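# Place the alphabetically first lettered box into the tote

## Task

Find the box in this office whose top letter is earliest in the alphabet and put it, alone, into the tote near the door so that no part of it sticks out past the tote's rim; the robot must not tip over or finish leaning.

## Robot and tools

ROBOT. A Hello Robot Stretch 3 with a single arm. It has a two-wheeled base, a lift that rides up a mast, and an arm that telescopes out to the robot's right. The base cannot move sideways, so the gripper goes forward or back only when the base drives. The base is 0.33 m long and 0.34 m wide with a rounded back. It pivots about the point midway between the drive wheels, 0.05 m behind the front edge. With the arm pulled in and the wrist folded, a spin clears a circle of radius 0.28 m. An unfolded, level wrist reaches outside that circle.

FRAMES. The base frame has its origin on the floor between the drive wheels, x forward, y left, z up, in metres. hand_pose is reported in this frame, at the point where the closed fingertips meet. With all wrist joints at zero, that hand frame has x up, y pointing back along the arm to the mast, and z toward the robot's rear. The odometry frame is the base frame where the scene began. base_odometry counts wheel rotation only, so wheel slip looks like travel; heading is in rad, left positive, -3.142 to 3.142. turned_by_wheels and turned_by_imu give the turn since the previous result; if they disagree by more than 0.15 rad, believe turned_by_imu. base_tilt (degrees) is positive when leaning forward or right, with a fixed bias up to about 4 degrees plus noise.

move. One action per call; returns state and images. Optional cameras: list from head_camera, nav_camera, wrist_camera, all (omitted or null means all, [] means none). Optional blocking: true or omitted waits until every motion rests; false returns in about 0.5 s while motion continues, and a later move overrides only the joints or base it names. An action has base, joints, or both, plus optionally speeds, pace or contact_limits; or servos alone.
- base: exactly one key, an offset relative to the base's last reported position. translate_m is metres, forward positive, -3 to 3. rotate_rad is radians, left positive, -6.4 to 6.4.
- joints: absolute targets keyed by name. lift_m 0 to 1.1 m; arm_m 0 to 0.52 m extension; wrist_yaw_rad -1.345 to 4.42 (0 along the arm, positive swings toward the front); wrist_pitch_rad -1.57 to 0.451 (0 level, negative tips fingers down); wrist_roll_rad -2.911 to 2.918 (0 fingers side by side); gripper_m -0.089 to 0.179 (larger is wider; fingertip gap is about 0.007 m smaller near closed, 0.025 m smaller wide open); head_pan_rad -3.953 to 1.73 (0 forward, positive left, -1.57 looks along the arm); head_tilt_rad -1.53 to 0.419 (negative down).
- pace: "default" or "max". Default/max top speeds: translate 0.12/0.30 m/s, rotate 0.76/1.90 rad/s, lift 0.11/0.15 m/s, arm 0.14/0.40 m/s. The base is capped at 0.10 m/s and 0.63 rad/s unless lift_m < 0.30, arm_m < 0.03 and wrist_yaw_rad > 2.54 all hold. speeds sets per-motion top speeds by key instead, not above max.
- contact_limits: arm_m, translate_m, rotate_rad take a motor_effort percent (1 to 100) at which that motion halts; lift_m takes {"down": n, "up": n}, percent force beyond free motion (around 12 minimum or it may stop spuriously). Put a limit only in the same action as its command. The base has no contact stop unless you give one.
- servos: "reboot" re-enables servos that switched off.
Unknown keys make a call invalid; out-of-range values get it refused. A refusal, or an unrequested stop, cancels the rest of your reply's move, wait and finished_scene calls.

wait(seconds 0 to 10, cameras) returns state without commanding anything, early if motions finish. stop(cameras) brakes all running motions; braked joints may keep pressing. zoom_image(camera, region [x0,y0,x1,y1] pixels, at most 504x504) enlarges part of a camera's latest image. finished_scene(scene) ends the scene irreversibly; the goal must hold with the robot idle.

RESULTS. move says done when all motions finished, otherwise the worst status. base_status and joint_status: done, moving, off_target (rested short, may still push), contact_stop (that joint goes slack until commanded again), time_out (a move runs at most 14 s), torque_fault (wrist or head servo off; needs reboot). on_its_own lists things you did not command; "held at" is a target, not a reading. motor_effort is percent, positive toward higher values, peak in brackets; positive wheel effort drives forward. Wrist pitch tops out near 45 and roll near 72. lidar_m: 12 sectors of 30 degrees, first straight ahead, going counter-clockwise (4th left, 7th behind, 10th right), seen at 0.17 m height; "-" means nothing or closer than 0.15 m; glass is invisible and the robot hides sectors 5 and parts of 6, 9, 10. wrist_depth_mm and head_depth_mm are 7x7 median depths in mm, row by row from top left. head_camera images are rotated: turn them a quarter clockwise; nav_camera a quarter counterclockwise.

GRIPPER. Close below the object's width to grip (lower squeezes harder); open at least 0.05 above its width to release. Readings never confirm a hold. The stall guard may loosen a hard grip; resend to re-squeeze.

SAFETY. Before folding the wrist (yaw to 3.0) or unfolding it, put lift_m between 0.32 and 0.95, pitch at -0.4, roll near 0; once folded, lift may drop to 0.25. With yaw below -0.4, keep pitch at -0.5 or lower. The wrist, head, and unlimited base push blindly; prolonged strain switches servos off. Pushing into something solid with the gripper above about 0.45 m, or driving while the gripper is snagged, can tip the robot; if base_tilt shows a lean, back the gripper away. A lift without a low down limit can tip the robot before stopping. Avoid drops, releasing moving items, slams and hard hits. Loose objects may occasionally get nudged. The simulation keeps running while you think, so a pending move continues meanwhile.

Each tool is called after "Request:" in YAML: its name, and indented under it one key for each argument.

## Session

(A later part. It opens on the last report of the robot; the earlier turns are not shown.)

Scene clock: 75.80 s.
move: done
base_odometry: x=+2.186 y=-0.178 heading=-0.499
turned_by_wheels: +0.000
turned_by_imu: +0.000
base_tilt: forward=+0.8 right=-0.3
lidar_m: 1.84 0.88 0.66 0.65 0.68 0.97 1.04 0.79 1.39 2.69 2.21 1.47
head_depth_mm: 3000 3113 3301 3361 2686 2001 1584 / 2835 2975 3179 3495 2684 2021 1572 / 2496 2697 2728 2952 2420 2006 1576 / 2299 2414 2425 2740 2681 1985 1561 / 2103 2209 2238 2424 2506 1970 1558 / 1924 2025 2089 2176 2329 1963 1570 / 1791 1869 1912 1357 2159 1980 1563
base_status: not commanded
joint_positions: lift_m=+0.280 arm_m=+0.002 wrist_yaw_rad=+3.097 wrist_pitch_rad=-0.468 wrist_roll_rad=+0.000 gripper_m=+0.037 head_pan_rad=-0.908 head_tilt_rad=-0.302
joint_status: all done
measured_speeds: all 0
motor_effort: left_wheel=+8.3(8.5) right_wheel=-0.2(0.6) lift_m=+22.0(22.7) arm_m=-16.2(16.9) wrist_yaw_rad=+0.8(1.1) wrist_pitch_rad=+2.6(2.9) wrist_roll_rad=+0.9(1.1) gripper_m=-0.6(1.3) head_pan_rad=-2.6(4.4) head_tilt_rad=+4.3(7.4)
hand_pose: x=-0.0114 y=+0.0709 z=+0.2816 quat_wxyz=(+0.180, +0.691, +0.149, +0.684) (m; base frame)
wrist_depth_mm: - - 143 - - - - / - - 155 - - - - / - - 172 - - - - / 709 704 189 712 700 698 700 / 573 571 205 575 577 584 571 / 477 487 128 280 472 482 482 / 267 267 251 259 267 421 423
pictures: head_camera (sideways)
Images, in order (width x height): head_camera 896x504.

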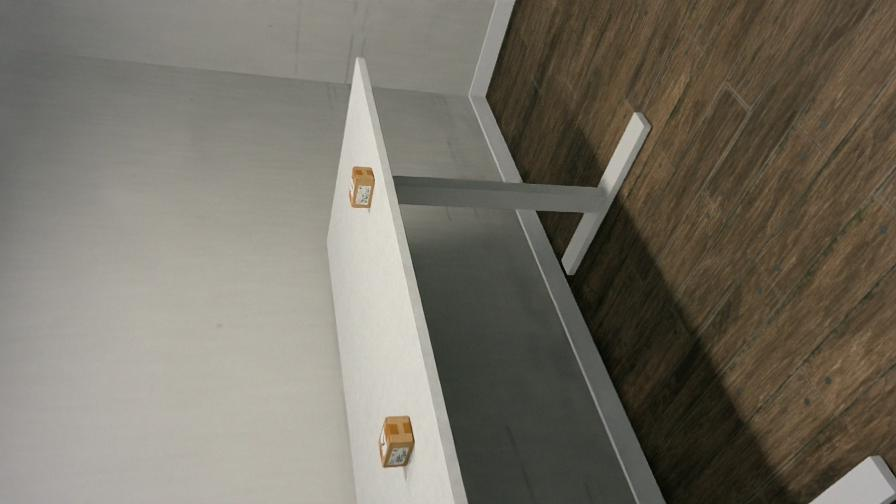

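Request:
move:
  base: {"rotate_rad": -1.2}
  pace: "max"
  cameras: []

Request:
move:
  base: {"translate_m": 1.3}
  pace: "max"
  joints: {"head_pan_rad": 0.8, "head_tilt_rad": -0.4}
  cameras: ["head_camera", "nav_camera"]

Scene clock: 85.93 s.
move: done
base_odometry: x=+2.186 y=-0.178 heading=-1.699
turned_by_wheels: -1.200
turned_by_imu: -1.194
base_tilt: forward=+0.8 right=-0.2
lidar_m: 2.21 1.48 1.47 1.02 0.70 0.65 0.66 0.85 1.79 0.79 1.39 2.24
head_depth_mm: 1255 1336 1432 1283 1574 1237 1490 / 1203 1274 1361 1427 1534 1648 1490 / 2058 1495 1788 1482 1551 1642 1579 / 2009 2130 2199 2353 2415 1944 1574 / 2330 2868 2916 2958 2448 1969 1556 / 2737 2847 2998 3220 2680 1951 1552 / 2661 2782 2898 3102 2676 1972 1577
base_status: done
joint_positions: lift_m=+0.280 arm_m=+0.002 wrist_yaw_rad=+3.097 wrist_pitch_rad=-0.468 wrist_roll_rad=+0.000 gripper_m=+0.037 head_pan_rad=-0.900 head_tilt_rad=-0.300
joint_status: not commanded
measured_speeds: all 0
motor_effort: left_wheel=+10.4(16.9) right_wheel=-7.8(16.2) lift_m=+22.9(23.1) arm_m=-19.9(20.7) wrist_yaw_rad=+0.3(1.2) wrist_pitch_rad=+2.5(3.0) wrist_roll_rad=+0.8(1.1) gripper_m=-0.7(1.0) head_pan_rad=+4.3(4.3) head_tilt_rad=+4.5(4.8)
hand_pose: x=-0.0114 y=+0.0709 z=+0.2816 quat_wxyz=(+0.180, +0.691, +0.149, +0.684) (m; base frame)
wrist_depth_mm: - - 146 - - - - / - - 158 - - - - / - - 172 906 919 906 936 / - 677 190 685 700 704 712 / 575 576 205 573 578 585 579 / 486 485 127 280 473 483 489 / 265 266 254 258 268 423 422
pictures: none
No camera images: "cameras" was empty.

Scene clock: 91.63 s.
move: done
base_odometry: x=+2.020 y=-1.468 heading=-1.699
turned_by_wheels: +0.000
turned_by_imu: -0.001
base_tilt: forward=+0.8 right=-0.2
lidar_m: 1.51 1.00 1.30 1.06 1.70 1.82 1.85 1.51 1.27 1.59 1.78 1.50
head_depth_mm: 1239 1348 1438 896 686 1729 1447 / 1205 1305 1376 895 682 1277 1333 / 1177 1260 1333 889 633 1723 1440 / 1153 1237 1304 884 622 1668 1441 / 1116 1202 1268 884 619 1625 1439 / 1096 1167 1236 873 615 1581 1436 / 1068 1145 1201 870 617 1529 1434
base_status: done
joint_positions: lift_m=+0.280 arm_m=+0.002 wrist_yaw_rad=+3.097 wrist_pitch_rad=-0.468 wrist_roll_rad=+0.000 gripper_m=+0.037 head_pan_rad=+0.801 head_tilt_rad=-0.400
joint_status: all done
measured_speeds: all 0
motor_effort: left_wheel=+9.3(20.5) right_wheel=-4.1(9.9) lift_m=+29.5(30.2) arm_m=-14.9(20.3) wrist_yaw_rad=+0.3(1.5) wrist_pitch_rad=+2.6(3.0) wrist_roll_rad=+0.8(1.2) gripper_m=+0.3(1.2) head_pan_rad=-3.6(4.9) head_tilt_rad=-1.3(3.8)
hand_pose: x=-0.0114 y=+0.0709 z=+0.2816 quat_wxyz=(+0.180, +0.691, +0.149, +0.684) (m; base frame)
wrist_depth_mm: - - 146 - - - - / - - 159 - - - - / 917 870 172 895 889 881 907 / 702 712 191 695 695 714 712 / 572 575 205 572 577 580 573 / 488 482 127 282 471 487 482 / 265 266 252 258 268 417 418
pictures: head_camera (sideways), nav_camera (sideways)
Images, in order (width x height): head_camera 896x504, nav_camera 672x504.

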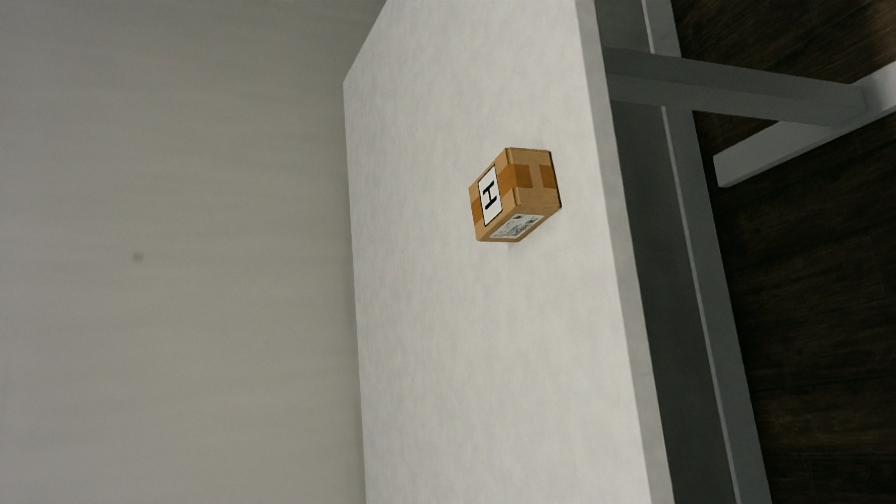

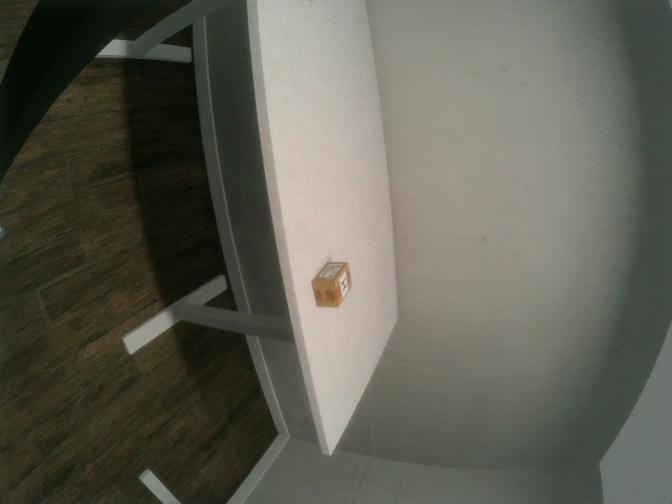

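Request:
zoom_image:
  camera: "head_camera"
  region: [455, 135, 575, 255]

Request:
move:
  joints: {"head_pan_rad": 1.6}
  cameras: ["head_camera"]

Request:
move:
  joints: {"head_pan_rad": 0.0}
  cameras: ["head_camera"]

Request:
move:
  joints: {"head_pan_rad": -0.8}
  cameras: ["head_camera", "nav_camera"]

Scaled by 4.200 from the camera's 896x504 image, which has a finer 1280x720 frame.

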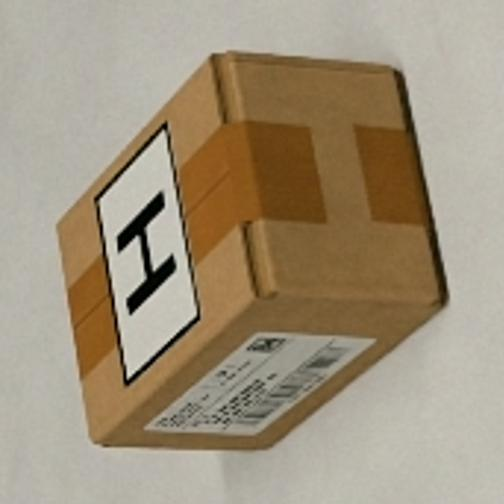

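Scene clock: 97.33 s.
move: done
base_odometry: x=+2.020 y=-1.468 heading=-1.699
turned_by_wheels: +0.000
turned_by_imu: +0.001
base_tilt: forward=+1.0 right=-0.1
lidar_m: 1.51 1.00 1.30 1.06 1.69 1.82 1.85 1.52 1.27 1.59 1.78 1.50
head_depth_mm: 1110 1182 1233 901 629 1513 1456 / 1167 1240 1291 892 628 1610 1446 / 1229 1311 1359 892 651 1690 1442 / 1289 1384 1406 835 683 1756 1438 / 1369 1460 1533 810 1229 1393 1399 / 1450 1563 1659 877 2015 1754 1439 / 1546 1656 1822 877 2128 1757 1472
base_status: not commanded
joint_positions: lift_m=+0.280 arm_m=+0.002 wrist_yaw_rad=+3.097 wrist_pitch_rad=-0.468 wrist_roll_rad=+0.000 gripper_m=+0.037 head_pan_rad=+1.612 head_tilt_rad=-0.400
joint_status: all done
measured_speeds: all 0
motor_effort: left_wheel=+9.5(9.9) right_wheel=-4.0(4.5) lift_m=+28.5(29.0) arm_m=-11.1(12.2) wrist_yaw_rad=+0.6(1.3) wrist_pitch_rad=+2.7(2.8) wrist_roll_rad=+0.9(1.0) gripper_m=-0.1(1.5) head_pan_rad=+2.2(4.5) head_tilt_rad=-3.2(3.2)
hand_pose: x=-0.0114 y=+0.0709 z=+0.2816 quat_wxyz=(+0.180, +0.691, +0.149, +0.684) (m; base frame)
wrist_depth_mm: - - 145 - - - - / - - 158 - - - - / 887 846 173 912 917 910 921 / 715 698 188 711 704 691 701 / 574 573 204 575 572 565 567 / 485 484 127 282 475 486 483 / 265 267 253 259 267 421 421
pictures: head_camera (sideways)
Images, in order (width x height): head_camera 896x504.

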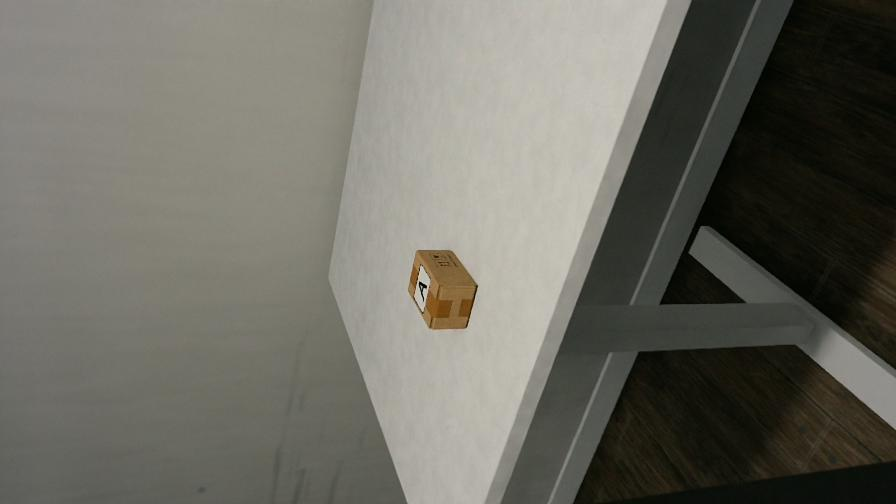

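Scene clock: 98.60 s.
move: done
base_odometry: x=+2.020 y=-1.468 heading=-1.699
turned_by_wheels: +0.000
turned_by_imu: +0.000
base_tilt: forward=+0.9 right=-0.1
lidar_m: 1.50 1.00 1.30 1.06 1.70 1.82 1.85 1.51 1.27 1.59 1.78 1.50
head_depth_mm: 1632 1742 1846 1473 2037 1755 1458 / 1696 1817 1936 1473 2135 1730 1439 / 1780 1890 2041 2127 2251 1769 1430 / 1860 2004 2155 2333 2291 1766 1434 / 1954 2111 2260 2429 2283 1758 1446 / 1839 1923 2015 2057 2183 1766 1428 / 1623 1701 1786 872 1954 1761 1435
base_status: not commanded
joint_positions: lift_m=+0.280 arm_m=+0.002 wrist_yaw_rad=+3.097 wrist_pitch_rad=-0.468 wrist_roll_rad=+0.000 gripper_m=+0.037 head_pan_rad=-0.026 head_tilt_rad=-0.400
joint_status: all done
measured_speeds: all 0
motor_effort: left_wheel=+9.6(9.8) right_wheel=-3.8(4.6) lift_m=+27.6(28.4) arm_m=-10.4(11.4) wrist_yaw_rad=+0.6(1.4) wrist_pitch_rad=+2.5(2.9) wrist_roll_rad=+0.8(1.2) gripper_m=+0.4(1.2) head_pan_rad=+0.1(5.1) head_tilt_rad=-1.0(2.7)
hand_pose: x=-0.0114 y=+0.0709 z=+0.2816 quat_wxyz=(+0.180, +0.691, +0.149, +0.684) (m; base frame)
wrist_depth_mm: - - 147 - - - - / - - 158 - - - - / 888 855 173 920 903 906 907 / 696 697 190 704 704 709 704 / 579 575 204 574 575 577 582 / 488 488 128 280 479 491 494 / 267 266 254 259 269 416 420
pictures: head_camera (sideways)
Images, in order (width x height): head_camera 896x504.

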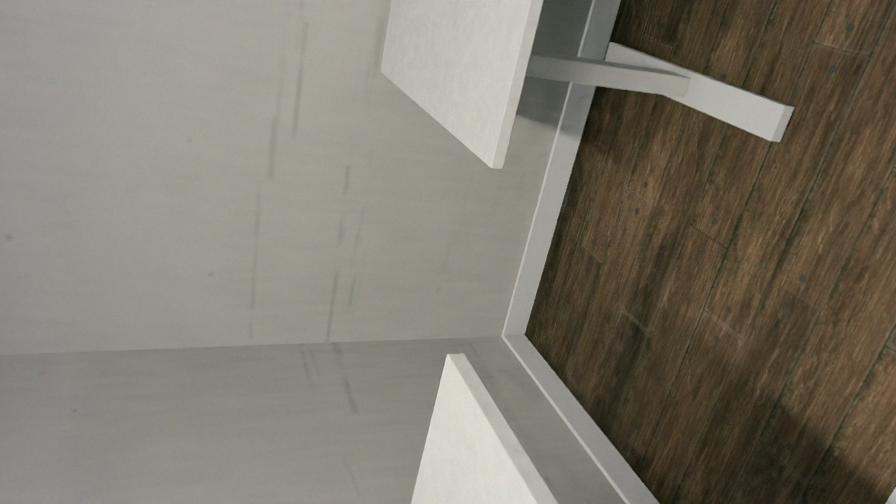

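Scene clock: 99.57 s.
move: done
base_odometry: x=+2.020 y=-1.468 heading=-1.699
turned_by_wheels: +0.000
turned_by_imu: +0.000
base_tilt: forward=+0.9 right=-0.1
lidar_m: 1.51 1.01 1.30 1.06 1.69 1.82 1.85 1.51 1.27 1.59 1.78 1.50
head_depth_mm: 1899 2048 2222 1816 2227 1771 1442 / 1873 2007 2138 1667 2112 1772 1438 / 1816 1962 2070 1637 2280 1766 1441 / 1746 1879 2007 1549 2329 1769 1432 / 1696 1816 1945 1459 2206 1767 1434 / 1651 1755 1862 1452 2142 1749 1430 / 1606 1727 1825 1425 2088 1752 1434
base_status: not commanded
joint_positions: lift_m=+0.280 arm_m=+0.002 wrist_yaw_rad=+3.097 wrist_pitch_rad=-0.468 wrist_roll_rad=+0.000 gripper_m=+0.037 head_pan_rad=-0.830 head_tilt_rad=-0.400
joint_status: all done
measured_speeds: all 0
motor_effort: left_wheel=+9.8(9.8) right_wheel=-3.8(4.7) lift_m=+27.3(28.1) arm_m=-9.2(10.2) wrist_yaw_rad=+0.6(1.3) wrist_pitch_rad=+2.7(3.0) wrist_roll_rad=+0.9(1.1) gripper_m=-0.7(1.3) head_pan_rad=-0.2(4.4) head_tilt_rad=-1.2(2.4)
hand_pose: x=-0.0114 y=+0.0709 z=+0.2816 quat_wxyz=(+0.180, +0.691, +0.149, +0.684) (m; base frame)
wrist_depth_mm: - - 145 - - - - / - - 158 - - - - / 906 871 172 886 867 902 910 / 695 696 190 703 700 701 704 / 573 574 205 578 577 586 573 / 492 490 128 282 469 487 487 / 265 266 254 259 268 426 418
pictures: head_camera (sideways), nav_camera (sideways)
Images, in order (width x height): head_camera 896x504, nav_camera 672x504.

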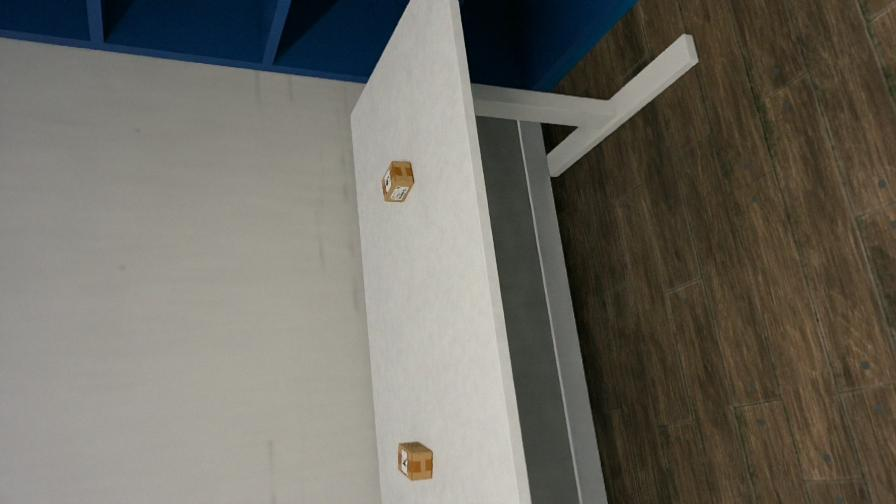

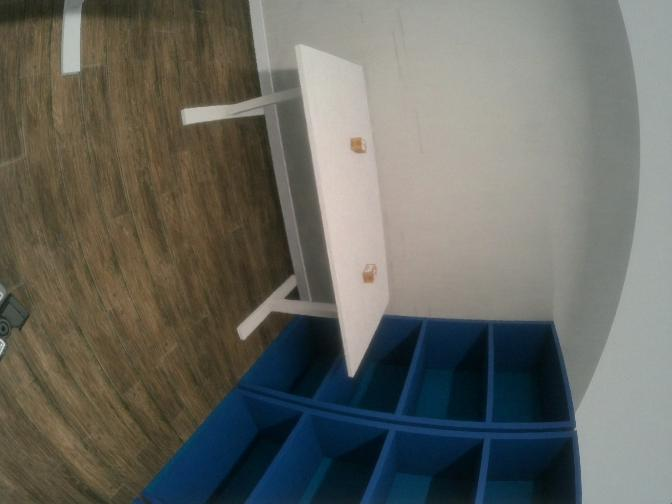

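Request:
move:
  joints: {"head_pan_rad": 1.6}
  cameras: ["head_camera"]

Request:
zoom_image:
  camera: "head_camera"
  region: [380, 230, 500, 350]

Scene clock: 115.27 s.
move: done
base_odometry: x=+2.020 y=-1.468 heading=-1.699
turned_by_wheels: +0.000
turned_by_imu: +0.001
base_tilt: forward=+0.9 right=-0.2
lidar_m: 1.51 1.00 1.30 1.06 1.70 1.82 1.85 1.51 1.27 1.59 1.78 1.50
head_depth_mm: 1116 1187 1249 900 631 1520 1452 / 1177 1253 1300 897 628 1626 1445 / 1250 1319 1378 887 654 1712 1434 / 1323 1402 1445 812 714 1767 1428 / 1409 1495 1585 878 1235 1383 1393 / 1506 1608 1728 881 2050 1768 1439 / 1600 1741 1889 927 2190 1759 -
base_status: not commanded
joint_positions: lift_m=+0.280 arm_m=+0.002 wrist_yaw_rad=+3.097 wrist_pitch_rad=-0.468 wrist_roll_rad=+0.000 gripper_m=+0.037 head_pan_rad=+1.648 head_tilt_rad=-0.400
joint_status: all done
measured_speeds: all 0
motor_effort: left_wheel=+9.5(9.8) right_wheel=-3.8(4.8) lift_m=+25.4(26.4) arm_m=-4.7(6.3) wrist_yaw_rad=+1.1(1.1) wrist_pitch_rad=+2.6(3.0) wrist_roll_rad=+0.9(1.0) gripper_m=-0.3(1.4) head_pan_rad=-1.5(5.2) head_tilt_rad=-0.5(2.5)
hand_pose: x=-0.0114 y=+0.0709 z=+0.2816 quat_wxyz=(+0.180, +0.691, +0.149, +0.684) (m; base frame)
wrist_depth_mm: - - 147 - - - - / - - 159 - - - - / 915 840 172 917 923 908 901 / 697 694 190 701 717 711 701 / 572 579 205 573 573 575 569 / 487 498 127 284 477 486 488 / 266 265 254 259 267 428 418
pictures: head_camera (sideways)
Images, in order (width x height): head_camera 896x504.

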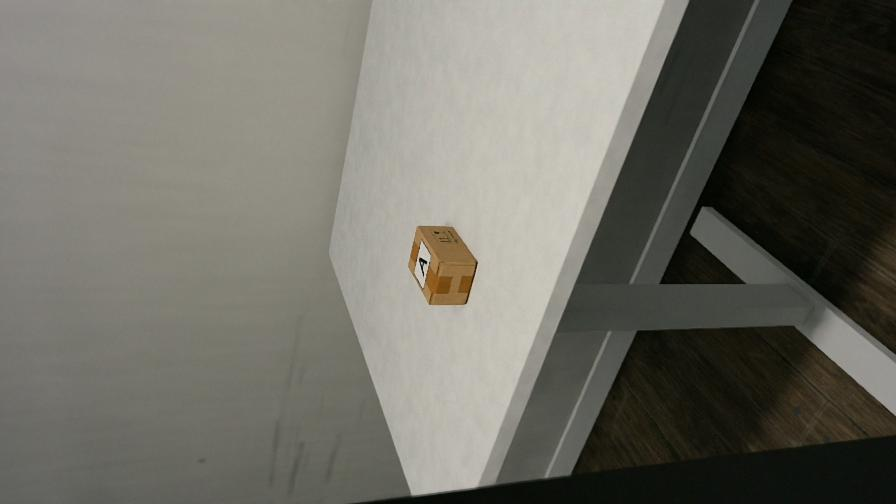

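Scaled by 4.200 from the camera's 896x504 image, which has a finer 1280x720 frame.

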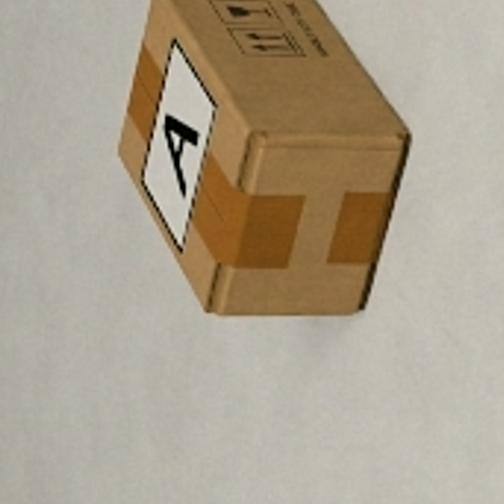

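Request:
move:
  joints: {"lift_m": 0.6, "wrist_pitch_rad": -0.4, "head_pan_rad": -1.57, "head_tilt_rad": -0.9}
  pace: "max"
  cameras: []

Request:
move:
  joints: {"wrist_yaw_rad": 0.0, "gripper_m": 0.15}
  pace: "max"

Scene clock: 173.90 s.
move: done
base_odometry: x=+2.020 y=-1.468 heading=-1.699
turned_by_wheels: +0.000
turned_by_imu: +0.001
base_tilt: forward=+0.8 right=+0.0
lidar_m: 1.50 1.00 1.30 1.06 1.69 1.82 1.85 1.51 1.27 1.59 1.78 1.51
head_depth_mm: 1519 1435 1748 1610 1412 1255 404 / 1585 1888 1776 1610 1409 1261 412 / 1640 1956 1819 1611 1401 1262 467 / 1629 2003 1825 1612 1410 1252 481 / 1537 1824 1880 1622 1406 1254 1114 / 1520 1992 1889 1626 1415 1261 1129 / 1774 2093 1834 1607 1408 1253 1130
base_status: not commanded
joint_positions: lift_m=+0.600 arm_m=+0.002 wrist_yaw_rad=+3.097 wrist_pitch_rad=-0.419 wrist_roll_rad=+0.000 gripper_m=+0.037 head_pan_rad=-1.585 head_tilt_rad=-0.905
joint_status: all done
measured_speeds: translate_m=+0.000 rotate_rad=+0.000 lift_m=+0.000 arm_m=+0.000 wrist_yaw_rad=+0.000 wrist_pitch_rad=+0.000 wrist_roll_rad=+0.000 head_pan_rad=+0.024 head_tilt_rad=+0.000
motor_effort: left_wheel=+9.4(9.8) right_wheel=-3.7(4.7) lift_m=+29.2(33.3) arm_m=+2.7(2.8) wrist_yaw_rad=+0.9(1.4) wrist_pitch_rad=+3.5(7.4) wrist_roll_rad=+0.8(1.1) gripper_m=-0.2(1.4) head_pan_rad=+3.4(5.6) head_tilt_rad=+1.4(8.1)
hand_pose: x=-0.0111 y=+0.0773 z=+0.6125 quat_wxyz=(+0.163, +0.694, +0.132, +0.688) (m; base frame)
wrist_depth_mm: - - 144 - - - - / - - 156 - - - - / - - 167 - - - - / - - 183 - - - - / - - 198 - - - - / 883 890 127 837 878 904 874 / 761 789 252 775 762 773 763
pictures: none
No camera images: "cameras" was empty.

Scene clock: 175.77 s.
move: done
base_odometry: x=+2.020 y=-1.468 heading=-1.699
turned_by_wheels: +0.000
turned_by_imu: +0.000
base_tilt: forward=+1.0 right=-0.2
lidar_m: 1.50 1.00 1.30 1.06 1.70 1.82 1.85 1.52 1.27 1.59 1.78 1.50
head_depth_mm: 1537 1402 1778 1621 1411 1257 405 / 1578 1878 1767 1606 1411 1260 412 / 1637 1982 1802 1629 1408 531 444 / 1661 1998 1833 1606 1418 1204 1100 / 1526 1784 1877 1625 1418 1256 1130 / 1568 2069 1897 1616 1421 1261 1140 / 1760 2157 1854 1625 1416 1263 1131
base_status: not commanded
joint_positions: lift_m=+0.600 arm_m=+0.002 wrist_yaw_rad=+0.003 wrist_pitch_rad=-0.419 wrist_roll_rad=+0.000 gripper_m=+0.150 head_pan_rad=-1.573 head_tilt_rad=-0.901
joint_status: all done
measured_speeds: all 0
motor_effort: left_wheel=+9.7(9.8) right_wheel=-4.4(4.7) lift_m=+27.2(29.3) arm_m=+4.5(4.5) wrist_yaw_rad=-2.1(8.7) wrist_pitch_rad=+3.2(3.7) wrist_roll_rad=+0.8(1.0) gripper_m=+0.7(87.1) head_pan_rad=+3.5(4.0) head_tilt_rad=+0.8(1.5)
hand_pose: x=-0.0207 y=-0.3710 z=+0.6125 quat_wxyz=(+0.692, +0.148, -0.691, -0.146) (m; base frame)
wrist_depth_mm: - - - - - - - / - - - - - - - / - - - - - - - / - - - - - - - / - - - - - - - / 914 122 880 865 894 120 914 / 106 720 771 773 780 727 722
pictures: head_camera (sideways), nav_camera (sideways), wrist_camera
Images, in order (width x height): head_camera 896x504, nav_camera 672x504, wrist_camera 644x364.

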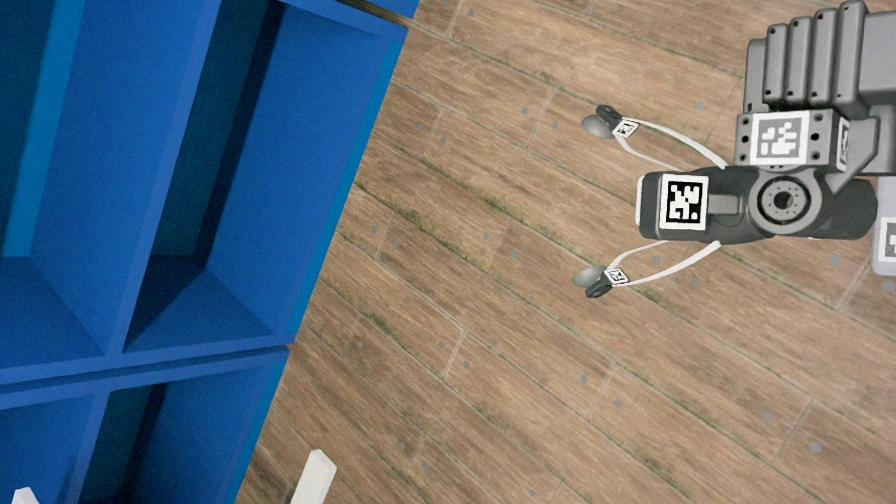

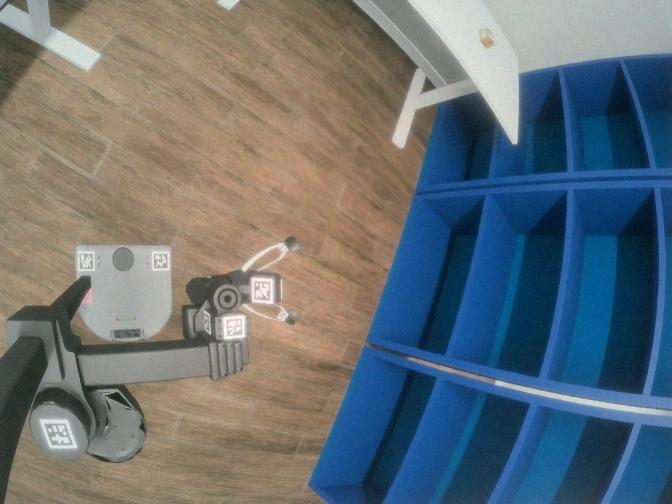

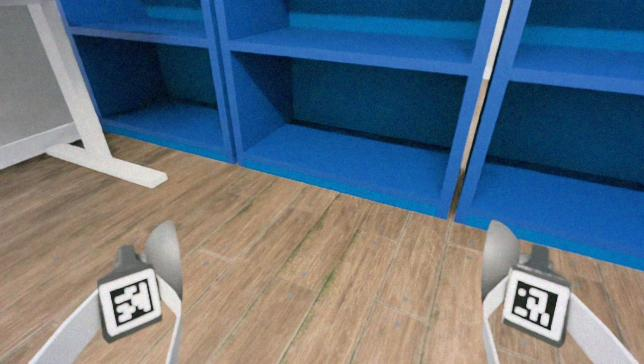

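Request:
move:
  base: {"rotate_rad": 2.306}
  joints: {"lift_m": 1.095, "wrist_pitch_rad": -0.6, "head_tilt_rad": -0.6}
  pace: "max"
  cameras: []

Request:
move:
  base: {"translate_m": 0.454}
  cameras: ["head_camera", "nav_camera"]

Scene clock: 204.40 s.
move: done
base_odometry: x=+2.020 y=-1.468 heading=+0.607
turned_by_wheels: +2.305
turned_by_imu: +2.299
base_tilt: forward=+1.1 right=-0.2
lidar_m: 1.85 1.82 1.95 1.51 1.73 1.59 1.78 1.50 1.69 1.01 1.30 1.06
head_depth_mm: - - - - - - 1234 / - - - - - - 1231 / 1217 - - - - 1400 1268 / 1180 1247 822 626 1759 1477 1259 / 1144 1205 817 626 1722 1476 1263 / 1108 1171 814 599 1675 1478 1259 / 1077 1140 812 598 1617 1477 1257
base_status: done
joint_positions: lift_m=+1.095 arm_m=+0.002 wrist_yaw_rad=+0.002 wrist_pitch_rad=-0.612 wrist_roll_rad=+0.000 gripper_m=+0.150 head_pan_rad=-1.570 head_tilt_rad=-0.598
joint_status: all done
measured_speeds: all 0
motor_effort: left_wheel=-10.4(15.0) right_wheel=+10.4(14.2) lift_m=+29.3(32.5) arm_m=-14.2(14.2) wrist_yaw_rad=-1.8(2.7) wrist_pitch_rad=+2.2(5.1) wrist_roll_rad=+0.9(1.1) gripper_m=+0.6(1.6) head_pan_rad=+3.3(4.1) head_tilt_rad=-3.2(4.1)
hand_pose: x=-0.0211 y=-0.3426 z=+1.0667 quat_wxyz=(+0.675, +0.214, -0.674, -0.213) (m; base frame)
wrist_depth_mm: - - - - - - - / - - - - - - - / - - - - - - - / 377 380 391 - - - - / 332 336 - - - - - / - 122 - - - 120 - / - - - - - - -
pictures: none
No camera images: "cameras" was empty.

Scene clock: 210.07 s.
move: done
base_odometry: x=+2.393 y=-1.209 heading=+0.607
turned_by_wheels: +0.000
turned_by_imu: +0.001
base_tilt: forward=+0.9 right=-0.3
lidar_m: 1.43 1.41 1.51 1.51 1.52 2.00 2.23 1.90 1.17 1.13 0.70 0.71
head_depth_mm: - - - - - - 1234 / - - - - - - 1236 / 1036 - - - - 1413 1273 / 1009 1093 817 623 475 1445 1264 / 977 1055 815 622 474 1406 1258 / 947 1018 812 598 474 1373 1253 / 919 1000 811 597 473 424 1259
base_status: done
joint_positions: lift_m=+1.095 arm_m=+0.002 wrist_yaw_rad=+0.002 wrist_pitch_rad=-0.612 wrist_roll_rad=+0.000 gripper_m=+0.150 head_pan_rad=-1.570 head_tilt_rad=-0.600
joint_status: not commanded
measured_speeds: all 0
motor_effort: left_wheel=+5.5(11.9) right_wheel=+6.0(14.9) lift_m=+26.9(29.3) arm_m=-19.3(20.8) wrist_yaw_rad=-1.8(2.1) wrist_pitch_rad=+2.0(2.5) wrist_roll_rad=+0.8(1.1) gripper_m=-0.3(1.3) head_pan_rad=+3.4(3.8) head_tilt_rad=-3.0(4.9)
hand_pose: x=-0.0211 y=-0.3425 z=+1.0667 quat_wxyz=(+0.675, +0.214, -0.674, -0.213) (m; base frame)
wrist_depth_mm: - - - - - - - / - - - - - - - / - - - - - - - / 318 378 378 376 376 378 377 / 277 323 322 322 327 334 - / 284 122 284 282 289 120 - / - 239 253 266 - - -
pictures: head_camera (sideways), nav_camera (sideways)
Images, in order (width x height): head_camera 896x504, nav_camera 672x504.

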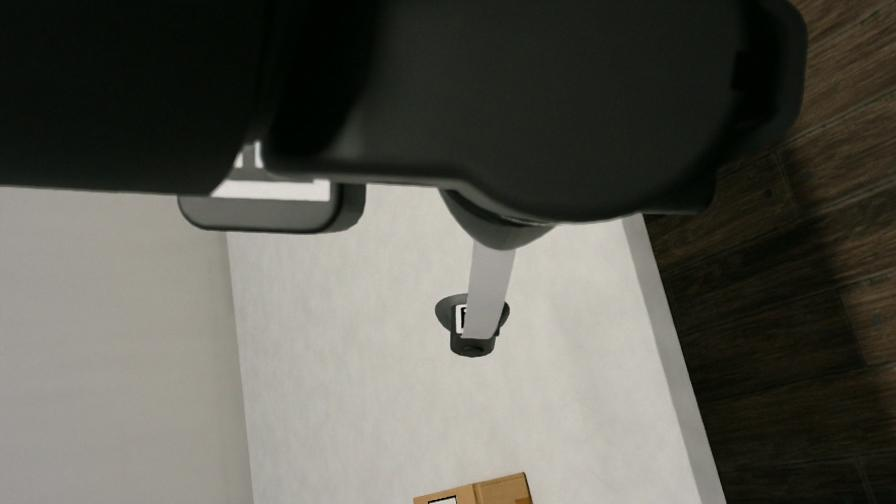

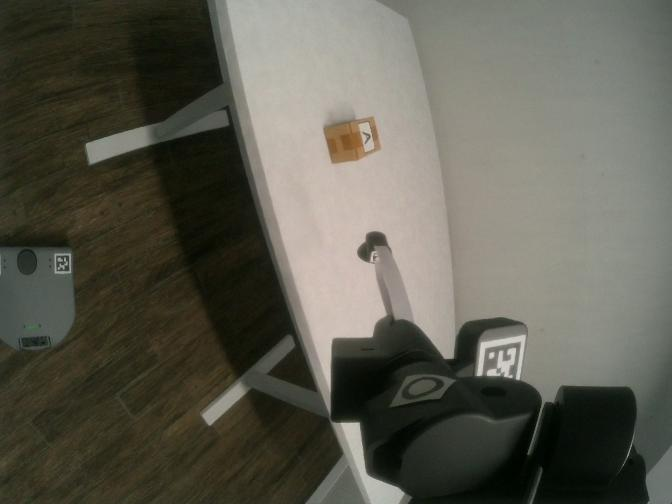

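Request:
move:
  base: {"rotate_rad": 0.403}

Scene clock: 214.73 s.
move: done
base_odometry: x=+2.393 y=-1.209 heading=+1.009
turned_by_wheels: +0.402
turned_by_imu: +0.402
base_tilt: forward=+0.9 right=-0.2
lidar_m: 1.41 1.45 1.52 1.51 1.52 2.01 1.90 1.17 1.16 1.12 0.70 1.47
head_depth_mm: - - - - - - 1242 / - - - - - - 1242 / 938 - - - - 1405 1267 / 948 1025 814 554 475 1411 1257 / 948 1032 815 577 473 1401 1265 / 952 1034 812 597 473 1080 1207 / 958 1045 811 599 473 1401 1255
base_status: done
joint_positions: lift_m=+1.095 arm_m=+0.002 wrist_yaw_rad=+0.002 wrist_pitch_rad=-0.612 wrist_roll_rad=+0.000 gripper_m=+0.150 head_pan_rad=-1.570 head_tilt_rad=-0.600
joint_status: not commanded
measured_speeds: all 0
motor_effort: left_wheel=-10.7(14.5) right_wheel=+9.9(15.2) lift_m=+24.6(25.5) arm_m=-20.0(20.0) wrist_yaw_rad=-1.4(2.0) wrist_pitch_rad=+2.2(2.5) wrist_roll_rad=+0.9(1.0) gripper_m=+0.0(1.3) head_pan_rad=+2.4(3.8) head_tilt_rad=-2.0(4.2)
hand_pose: x=-0.0211 y=-0.3425 z=+1.0667 quat_wxyz=(+0.675, +0.214, -0.674, -0.213) (m; base frame)
wrist_depth_mm: - - - - - - - / - - - - - - - / 418 - 351 - - - - / 373 377 326 378 380 378 377 / 322 322 322 320 322 317 322 / 289 122 282 281 282 120 281 / - 240 250 251 251 246 111
pictures: head_camera (sideways), nav_camera (sideways), wrist_camera
Images, in order (width x height): head_camera 896x504, nav_camera 672x504, wrist_camera 644x364.

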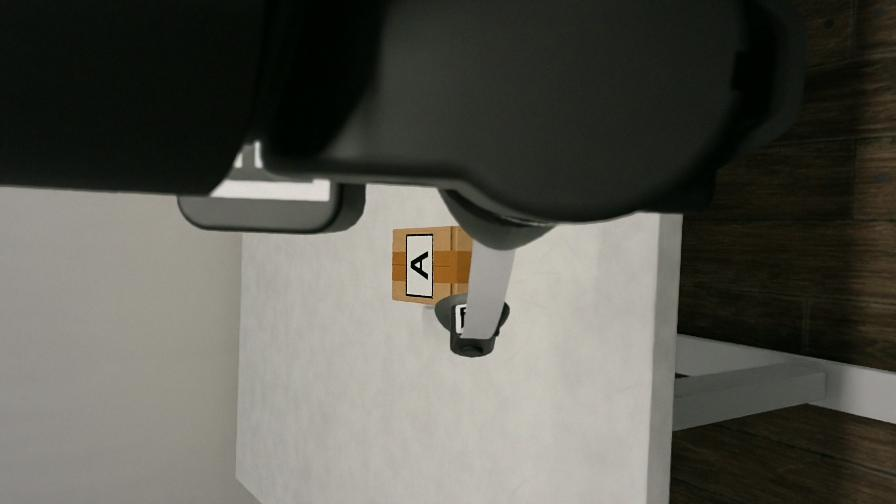

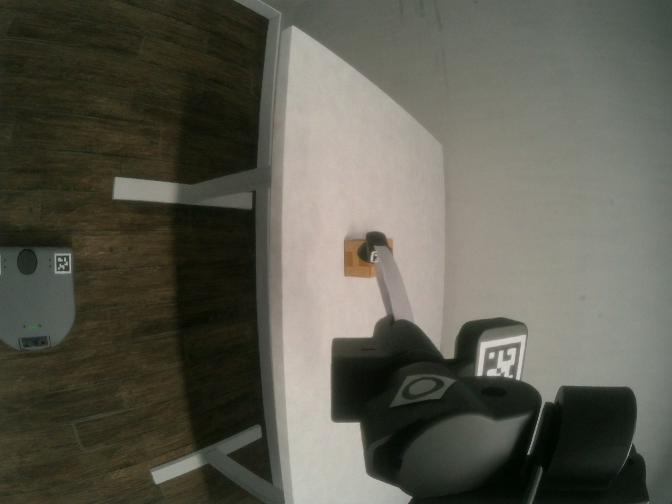

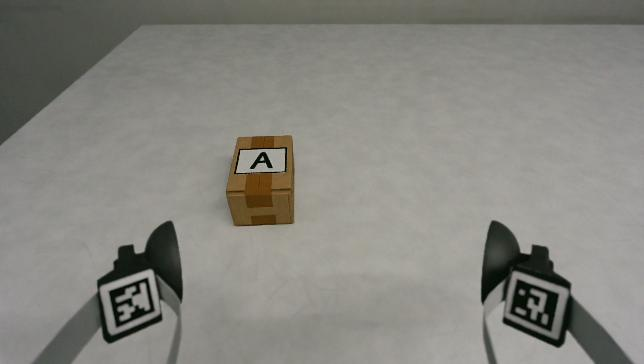

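Request:
move:
  base: {"rotate_rad": 0.113}
  joints: {"head_tilt_rad": -0.75}

Scene clock: 247.70 s.
move: done
base_odometry: x=+2.393 y=-1.209 heading=+1.122
turned_by_wheels: +0.112
turned_by_imu: +0.113
base_tilt: forward=+1.0 right=-0.1
lidar_m: 1.41 1.50 1.51 1.52 1.55 2.23 1.90 1.17 1.14 0.70 0.70 1.44
head_depth_mm: - - - - - 1345 1182 / - - - - - 1344 1183 / - - - - 1500 1338 1181 / 968 795 625 488 1489 1333 1184 / 981 795 626 488 1142 1304 1172 / 997 796 603 488 1517 1337 1171 / 1035 790 604 488 1519 1330 1177
base_status: done
joint_positions: lift_m=+1.095 arm_m=+0.002 wrist_yaw_rad=+0.002 wrist_pitch_rad=-0.612 wrist_roll_rad=+0.000 gripper_m=+0.150 head_pan_rad=-1.570 head_tilt_rad=-0.752
joint_status: all done
measured_speeds: all 0
motor_effort: left_wheel=-10.9(14.7) right_wheel=+9.8(13.8) lift_m=+22.7(23.5) arm_m=-20.2(20.7) wrist_yaw_rad=-1.3(2.0) wrist_pitch_rad=+2.2(2.6) wrist_roll_rad=+0.8(1.0) gripper_m=+0.7(1.0) head_pan_rad=+1.9(2.8) head_tilt_rad=-4.7(5.6)
hand_pose: x=-0.0211 y=-0.3425 z=+1.0667 quat_wxyz=(+0.675, +0.214, -0.674, -0.213) (m; base frame)
wrist_depth_mm: - - - - - - - / - - - - - - - / - - - 352 - - - / 380 377 371 326 375 378 376 / 321 324 325 324 320 324 323 / 289 121 283 281 282 120 281 / - 240 252 251 251 245 111
pictures: head_camera (sideways), nav_camera (sideways), wrist_camera
Images, in order (width x height): head_camera 896x504, nav_camera 672x504, wrist_camera 644x364.

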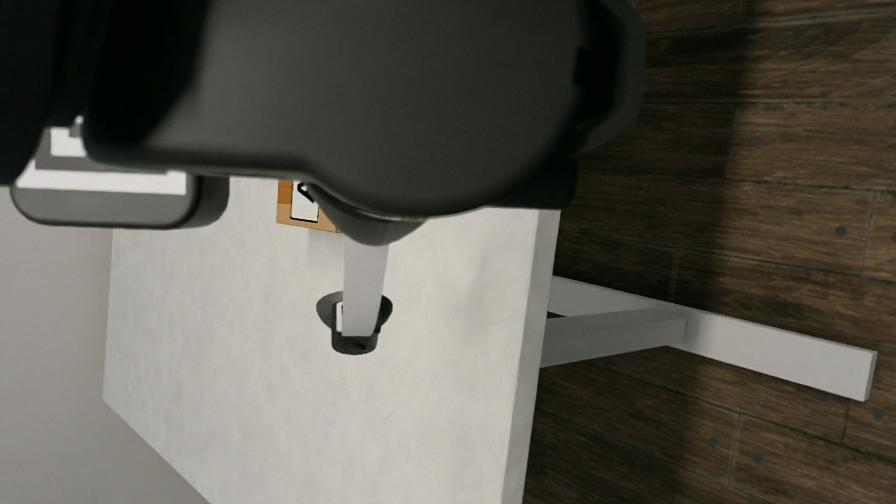

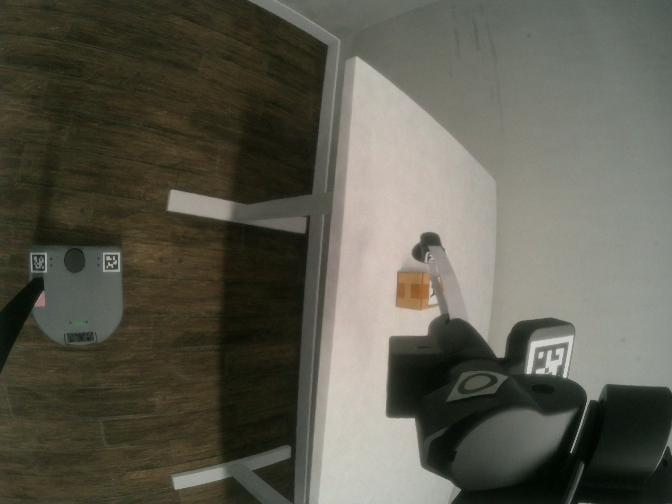

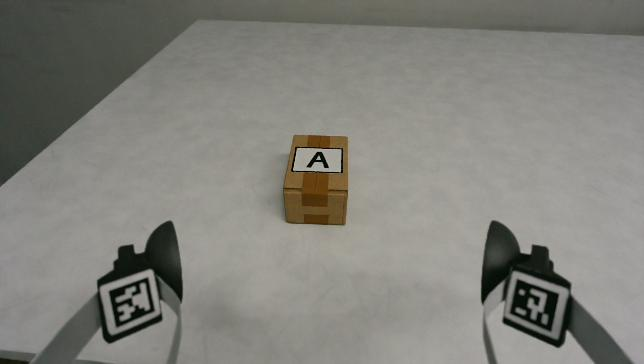

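Request:
move:
  base: {"translate_m": 0.013}
  joints: {"arm_m": 0.055}
  cameras: []

Request:
move:
  joints: {"lift_m": 1.015}
  speeds: {"lift_m": 0.04}
  contact_limits: {"lift_m": {"down": 13}}
  cameras: ["wrist_camera"]

Scene clock: 264.80 s.
move: done
base_odometry: x=+2.399 y=-1.197 heading=+1.122
turned_by_wheels: +0.000
turned_by_imu: +0.001
base_tilt: forward=+1.0 right=-0.1
lidar_m: 1.39 1.49 1.51 1.52 1.55 2.23 1.91 1.18 1.14 0.70 0.70 1.42
head_depth_mm: - - - 488 440 1354 1180 / - - - 475 1456 1349 1174 / - - - 474 1456 1347 1180 / 975 793 566 488 1485 1351 1177 / 982 794 566 487 1126 1297 1165 / 1003 794 604 487 1515 1345 1163 / 1030 832 605 487 1515 1338 1177
base_status: done
joint_positions: lift_m=+1.095 arm_m=+0.055 wrist_yaw_rad=+0.002 wrist_pitch_rad=-0.613 wrist_roll_rad=+0.000 gripper_m=+0.150 head_pan_rad=-1.570 head_tilt_rad=-0.752
joint_status: all done
measured_speeds: all 0
motor_effort: left_wheel=+3.2(7.1) right_wheel=+8.2(12.8) lift_m=+20.4(21.7) arm_m=+20.6(23.5) wrist_yaw_rad=-1.0(1.9) wrist_pitch_rad=+2.3(2.5) wrist_roll_rad=+0.8(1.0) gripper_m=-0.8(1.1) head_pan_rad=+1.6(3.0) head_tilt_rad=-0.4(2.6)
hand_pose: x=-0.0211 y=-0.3957 z=+1.0666 quat_wxyz=(+0.675, +0.214, -0.673, -0.213) (m; base frame)
wrist_depth_mm: - - - - - - - / - - - - - - - / - 418 - - - - - / 379 373 376 316 378 380 374 / 324 323 323 268 321 322 324 / 290 122 281 280 283 120 282 / - 239 252 250 250 245 111
pictures: none
No camera images: "cameras" was empty.

Scene clock: 267.27 s.
move: done
base_odometry: x=+2.399 y=-1.197 heading=+1.122
turned_by_wheels: +0.000
turned_by_imu: +0.000
base_tilt: forward=+1.0 right=-0.1
lidar_m: 1.40 1.48 1.51 1.52 1.55 2.23 1.91 1.18 1.14 0.70 0.71 1.42
head_depth_mm: 946 - - - 1489 1343 1191 / 958 - - - 1486 1355 1176 / 972 873 - - 1503 1339 1188 / 967 795 606 463 1500 1336 1180 / 983 792 605 475 1128 1286 1167 / 1001 793 604 486 1532 1333 1170 / 1034 830 606 488 1528 1338 1179
base_status: not commanded
joint_positions: lift_m=+1.015 arm_m=+0.055 wrist_yaw_rad=+0.002 wrist_pitch_rad=-0.613 wrist_roll_rad=+0.000 gripper_m=+0.150 head_pan_rad=-1.570 head_tilt_rad=-0.752
joint_status: all done
measured_speeds: all 0
motor_effort: left_wheel=+3.4(3.6) right_wheel=+8.5(8.9) lift_m=+21.8(22.8) arm_m=+18.6(21.1) wrist_yaw_rad=-1.3(2.1) wrist_pitch_rad=+2.3(2.6) wrist_roll_rad=+0.8(1.2) gripper_m=+1.0(1.1) head_pan_rad=+0.8(2.7) head_tilt_rad=+1.3(1.4)
contact_limits: lift_m down 13 (down: maximum 72; up: maximum 65)
hand_pose: x=-0.0211 y=-0.3957 z=+0.9866 quat_wxyz=(+0.675, +0.214, -0.673, -0.213) (m; base frame)
wrist_depth_mm: - - - - - - - / 376 397 390 390 392 393 394 / 314 315 315 226 314 314 315 / 262 261 263 220 262 262 262 / 224 222 224 225 223 225 224 / 201 123 196 196 196 122 196 / - 165 174 173 174 171 166
pictures: wrist_camera
Images, in order (width x height): wrist_camera 644x364.

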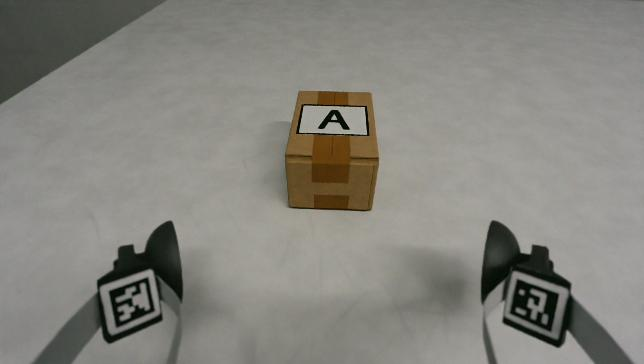

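Request:
move:
  joints: {"lift_m": 0.975}
  speeds: {"lift_m": 0.03}
  contact_limits: {"lift_m": {"down": 13}}
  cameras: ["wrist_camera"]

Scene clock: 284.57 s.
move: done
base_odometry: x=+2.399 y=-1.197 heading=+1.122
turned_by_wheels: +0.000
turned_by_imu: +0.001
base_tilt: forward=+0.8 right=-0.2
lidar_m: 1.39 1.49 1.51 1.52 1.54 2.24 1.91 1.17 1.14 0.70 0.70 1.42
head_depth_mm: 947 837 - - - 1319 1191 / 956 804 654 - - 1312 1182 / 976 801 555 - - 1318 1189 / 978 798 608 465 1491 1348 1180 / 984 801 608 475 1116 1293 1165 / 1002 800 608 488 1523 1343 1160 / 1031 837 606 489 1524 1342 1177
base_status: not commanded
joint_positions: lift_m=+0.975 arm_m=+0.055 wrist_yaw_rad=+0.001 wrist_pitch_rad=-0.565 wrist_roll_rad=+0.007 gripper_m=+0.150 head_pan_rad=-1.570 head_tilt_rad=-0.750
joint_status: all done
measured_speeds: all 0
motor_effort: left_wheel=+3.3(3.6) right_wheel=+7.4(8.9) lift_m=+10.1(28.5) arm_m=+14.9(16.3) wrist_yaw_rad=+0.0(2.0) wrist_pitch_rad=-6.7(7.1) wrist_roll_rad=-1.6(1.8) gripper_m=-0.6(1.4) head_pan_rad=+0.5(3.0) head_tilt_rad=+1.0(2.6)
contact_limits: lift_m down 13 (down: maximum 72; up: maximum 65)
hand_pose: x=-0.0214 y=-0.4035 z=+0.9561 quat_wxyz=(+0.677, +0.197, -0.681, -0.198) (m; base frame)
wrist_depth_mm: - - - - - - - / 364 363 358 238 354 358 355 / 279 278 277 190 261 273 276 / 227 226 226 208 223 222 223 / 191 190 190 188 189 189 188 / 170 123 164 163 164 123 163 / - 122 144 144 144 140 136
pictures: wrist_camera
Images, in order (width x height): wrist_camera 644x364.

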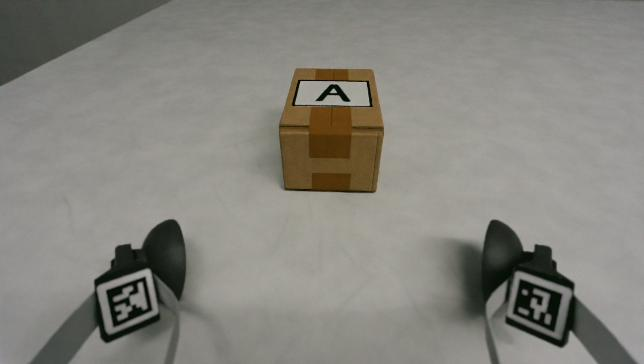

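Request:
move:
  joints: {"lift_m": 0.996}
  cameras: ["wrist_camera"]

Request:
move:
  joints: {"arm_m": 0.175}
  contact_limits: {"arm_m": 45}
  cameras: ["wrist_camera"]

Scene clock: 303.23 s.
move: done
base_odometry: x=+2.399 y=-1.197 heading=+1.122
turned_by_wheels: +0.000
turned_by_imu: +0.001
base_tilt: forward=+0.8 right=+0.0
lidar_m: 1.40 1.49 1.51 1.52 1.55 2.23 1.91 1.17 1.14 0.70 0.71 1.42
head_depth_mm: 945 834 - - - 1343 1178 / 956 833 - - - 1341 1179 / 970 801 - - - 1350 1184 / 968 798 607 462 1493 1340 1179 / 982 795 607 475 1118 1281 1164 / 1007 798 605 489 1532 1337 1177 / 1029 834 605 487 1529 1344 1178
base_status: not commanded
joint_positions: lift_m=+0.996 arm_m=+0.055 wrist_yaw_rad=+0.001 wrist_pitch_rad=-0.612 wrist_roll_rad=+0.005 gripper_m=+0.150 head_pan_rad=-1.570 head_tilt_rad=-0.750
joint_status: all done
measured_speeds: all 0
motor_effort: left_wheel=+3.2(3.5) right_wheel=+6.7(7.4) lift_m=+30.5(32.2) arm_m=+11.7(12.9) wrist_yaw_rad=+0.1(0.5) wrist_pitch_rad=+1.8(6.6) wrist_roll_rad=-0.8(1.8) gripper_m=-0.7(1.3) head_pan_rad=+0.8(1.8) head_tilt_rad=+0.9(2.1)
hand_pose: x=-0.0214 y=-0.3959 z=+0.9678 quat_wxyz=(+0.673, +0.213, -0.675, -0.214) (m; base frame)
wrist_depth_mm: - 418 - - - - - / 354 355 354 340 353 355 349 / 284 282 281 199 280 280 281 / 237 235 235 219 236 234 233 / 201 201 201 201 200 202 201 / 180 123 176 175 175 123 170 / - 125 156 155 155 152 148
pictures: wrist_camera
Images, in order (width x height): wrist_camera 644x364.

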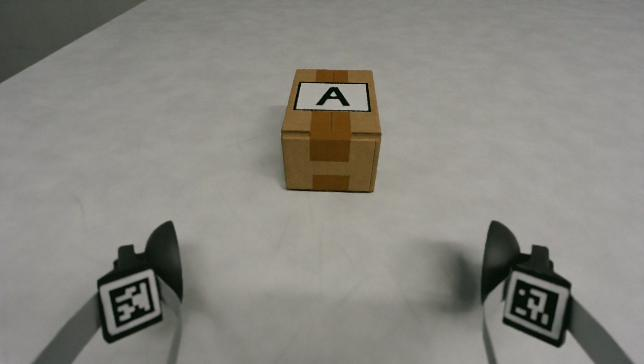

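Scene clock: 305.37 s.
move: done
base_odometry: x=+2.399 y=-1.197 heading=+1.122
turned_by_wheels: +0.000
turned_by_imu: +0.000
base_tilt: forward=+0.9 right=-0.2
lidar_m: 1.40 1.48 1.51 1.52 1.55 2.24 1.91 1.18 1.14 0.70 0.71 1.42
head_depth_mm: - - - 488 440 1341 1188 / 944 - 282 488 1458 1352 1178 / 958 363 283 464 1451 1339 1180 / 978 798 567 488 1491 1344 1175 / 980 796 606 488 1121 1290 1166 / 1005 799 605 488 1519 1341 1163 / 1026 833 606 489 1524 1354 1183
base_status: not commanded
joint_positions: lift_m=+0.996 arm_m=+0.175 wrist_yaw_rad=+0.001 wrist_pitch_rad=-0.612 wrist_roll_rad=+0.005 gripper_m=+0.150 head_pan_rad=-1.570 head_tilt_rad=-0.750
joint_status: all done
measured_speeds: all 0
motor_effort: left_wheel=+3.2(3.5) right_wheel=+7.3(7.4) lift_m=+28.4(30.6) arm_m=+20.7(23.2) wrist_yaw_rad=+0.0(0.5) wrist_pitch_rad=+2.0(2.5) wrist_roll_rad=-0.7(1.0) gripper_m=+0.0(1.2) head_pan_rad=+0.6(2.4) head_tilt_rad=+1.4(2.2)
contact_limits: arm_m 45 (drawing in: default 38, maximum 55; extending or still: default 47, maximum 70)
hand_pose: x=-0.0214 y=-0.5158 z=+0.9677 quat_wxyz=(+0.673, +0.213, -0.675, -0.214) (m; base frame)
wrist_depth_mm: - 418 - - - - - / 354 351 351 351 349 352 350 / 283 282 281 279 281 279 278 / 234 236 234 160 225 233 232 / 199 199 200 137 189 199 199 / 179 122 175 120 126 123 170 / - 125 155 109 109 152 148
pictures: wrist_camera
Images, in order (width x height): wrist_camera 644x364.

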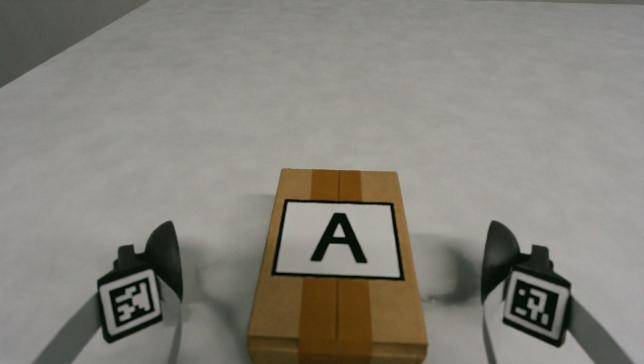

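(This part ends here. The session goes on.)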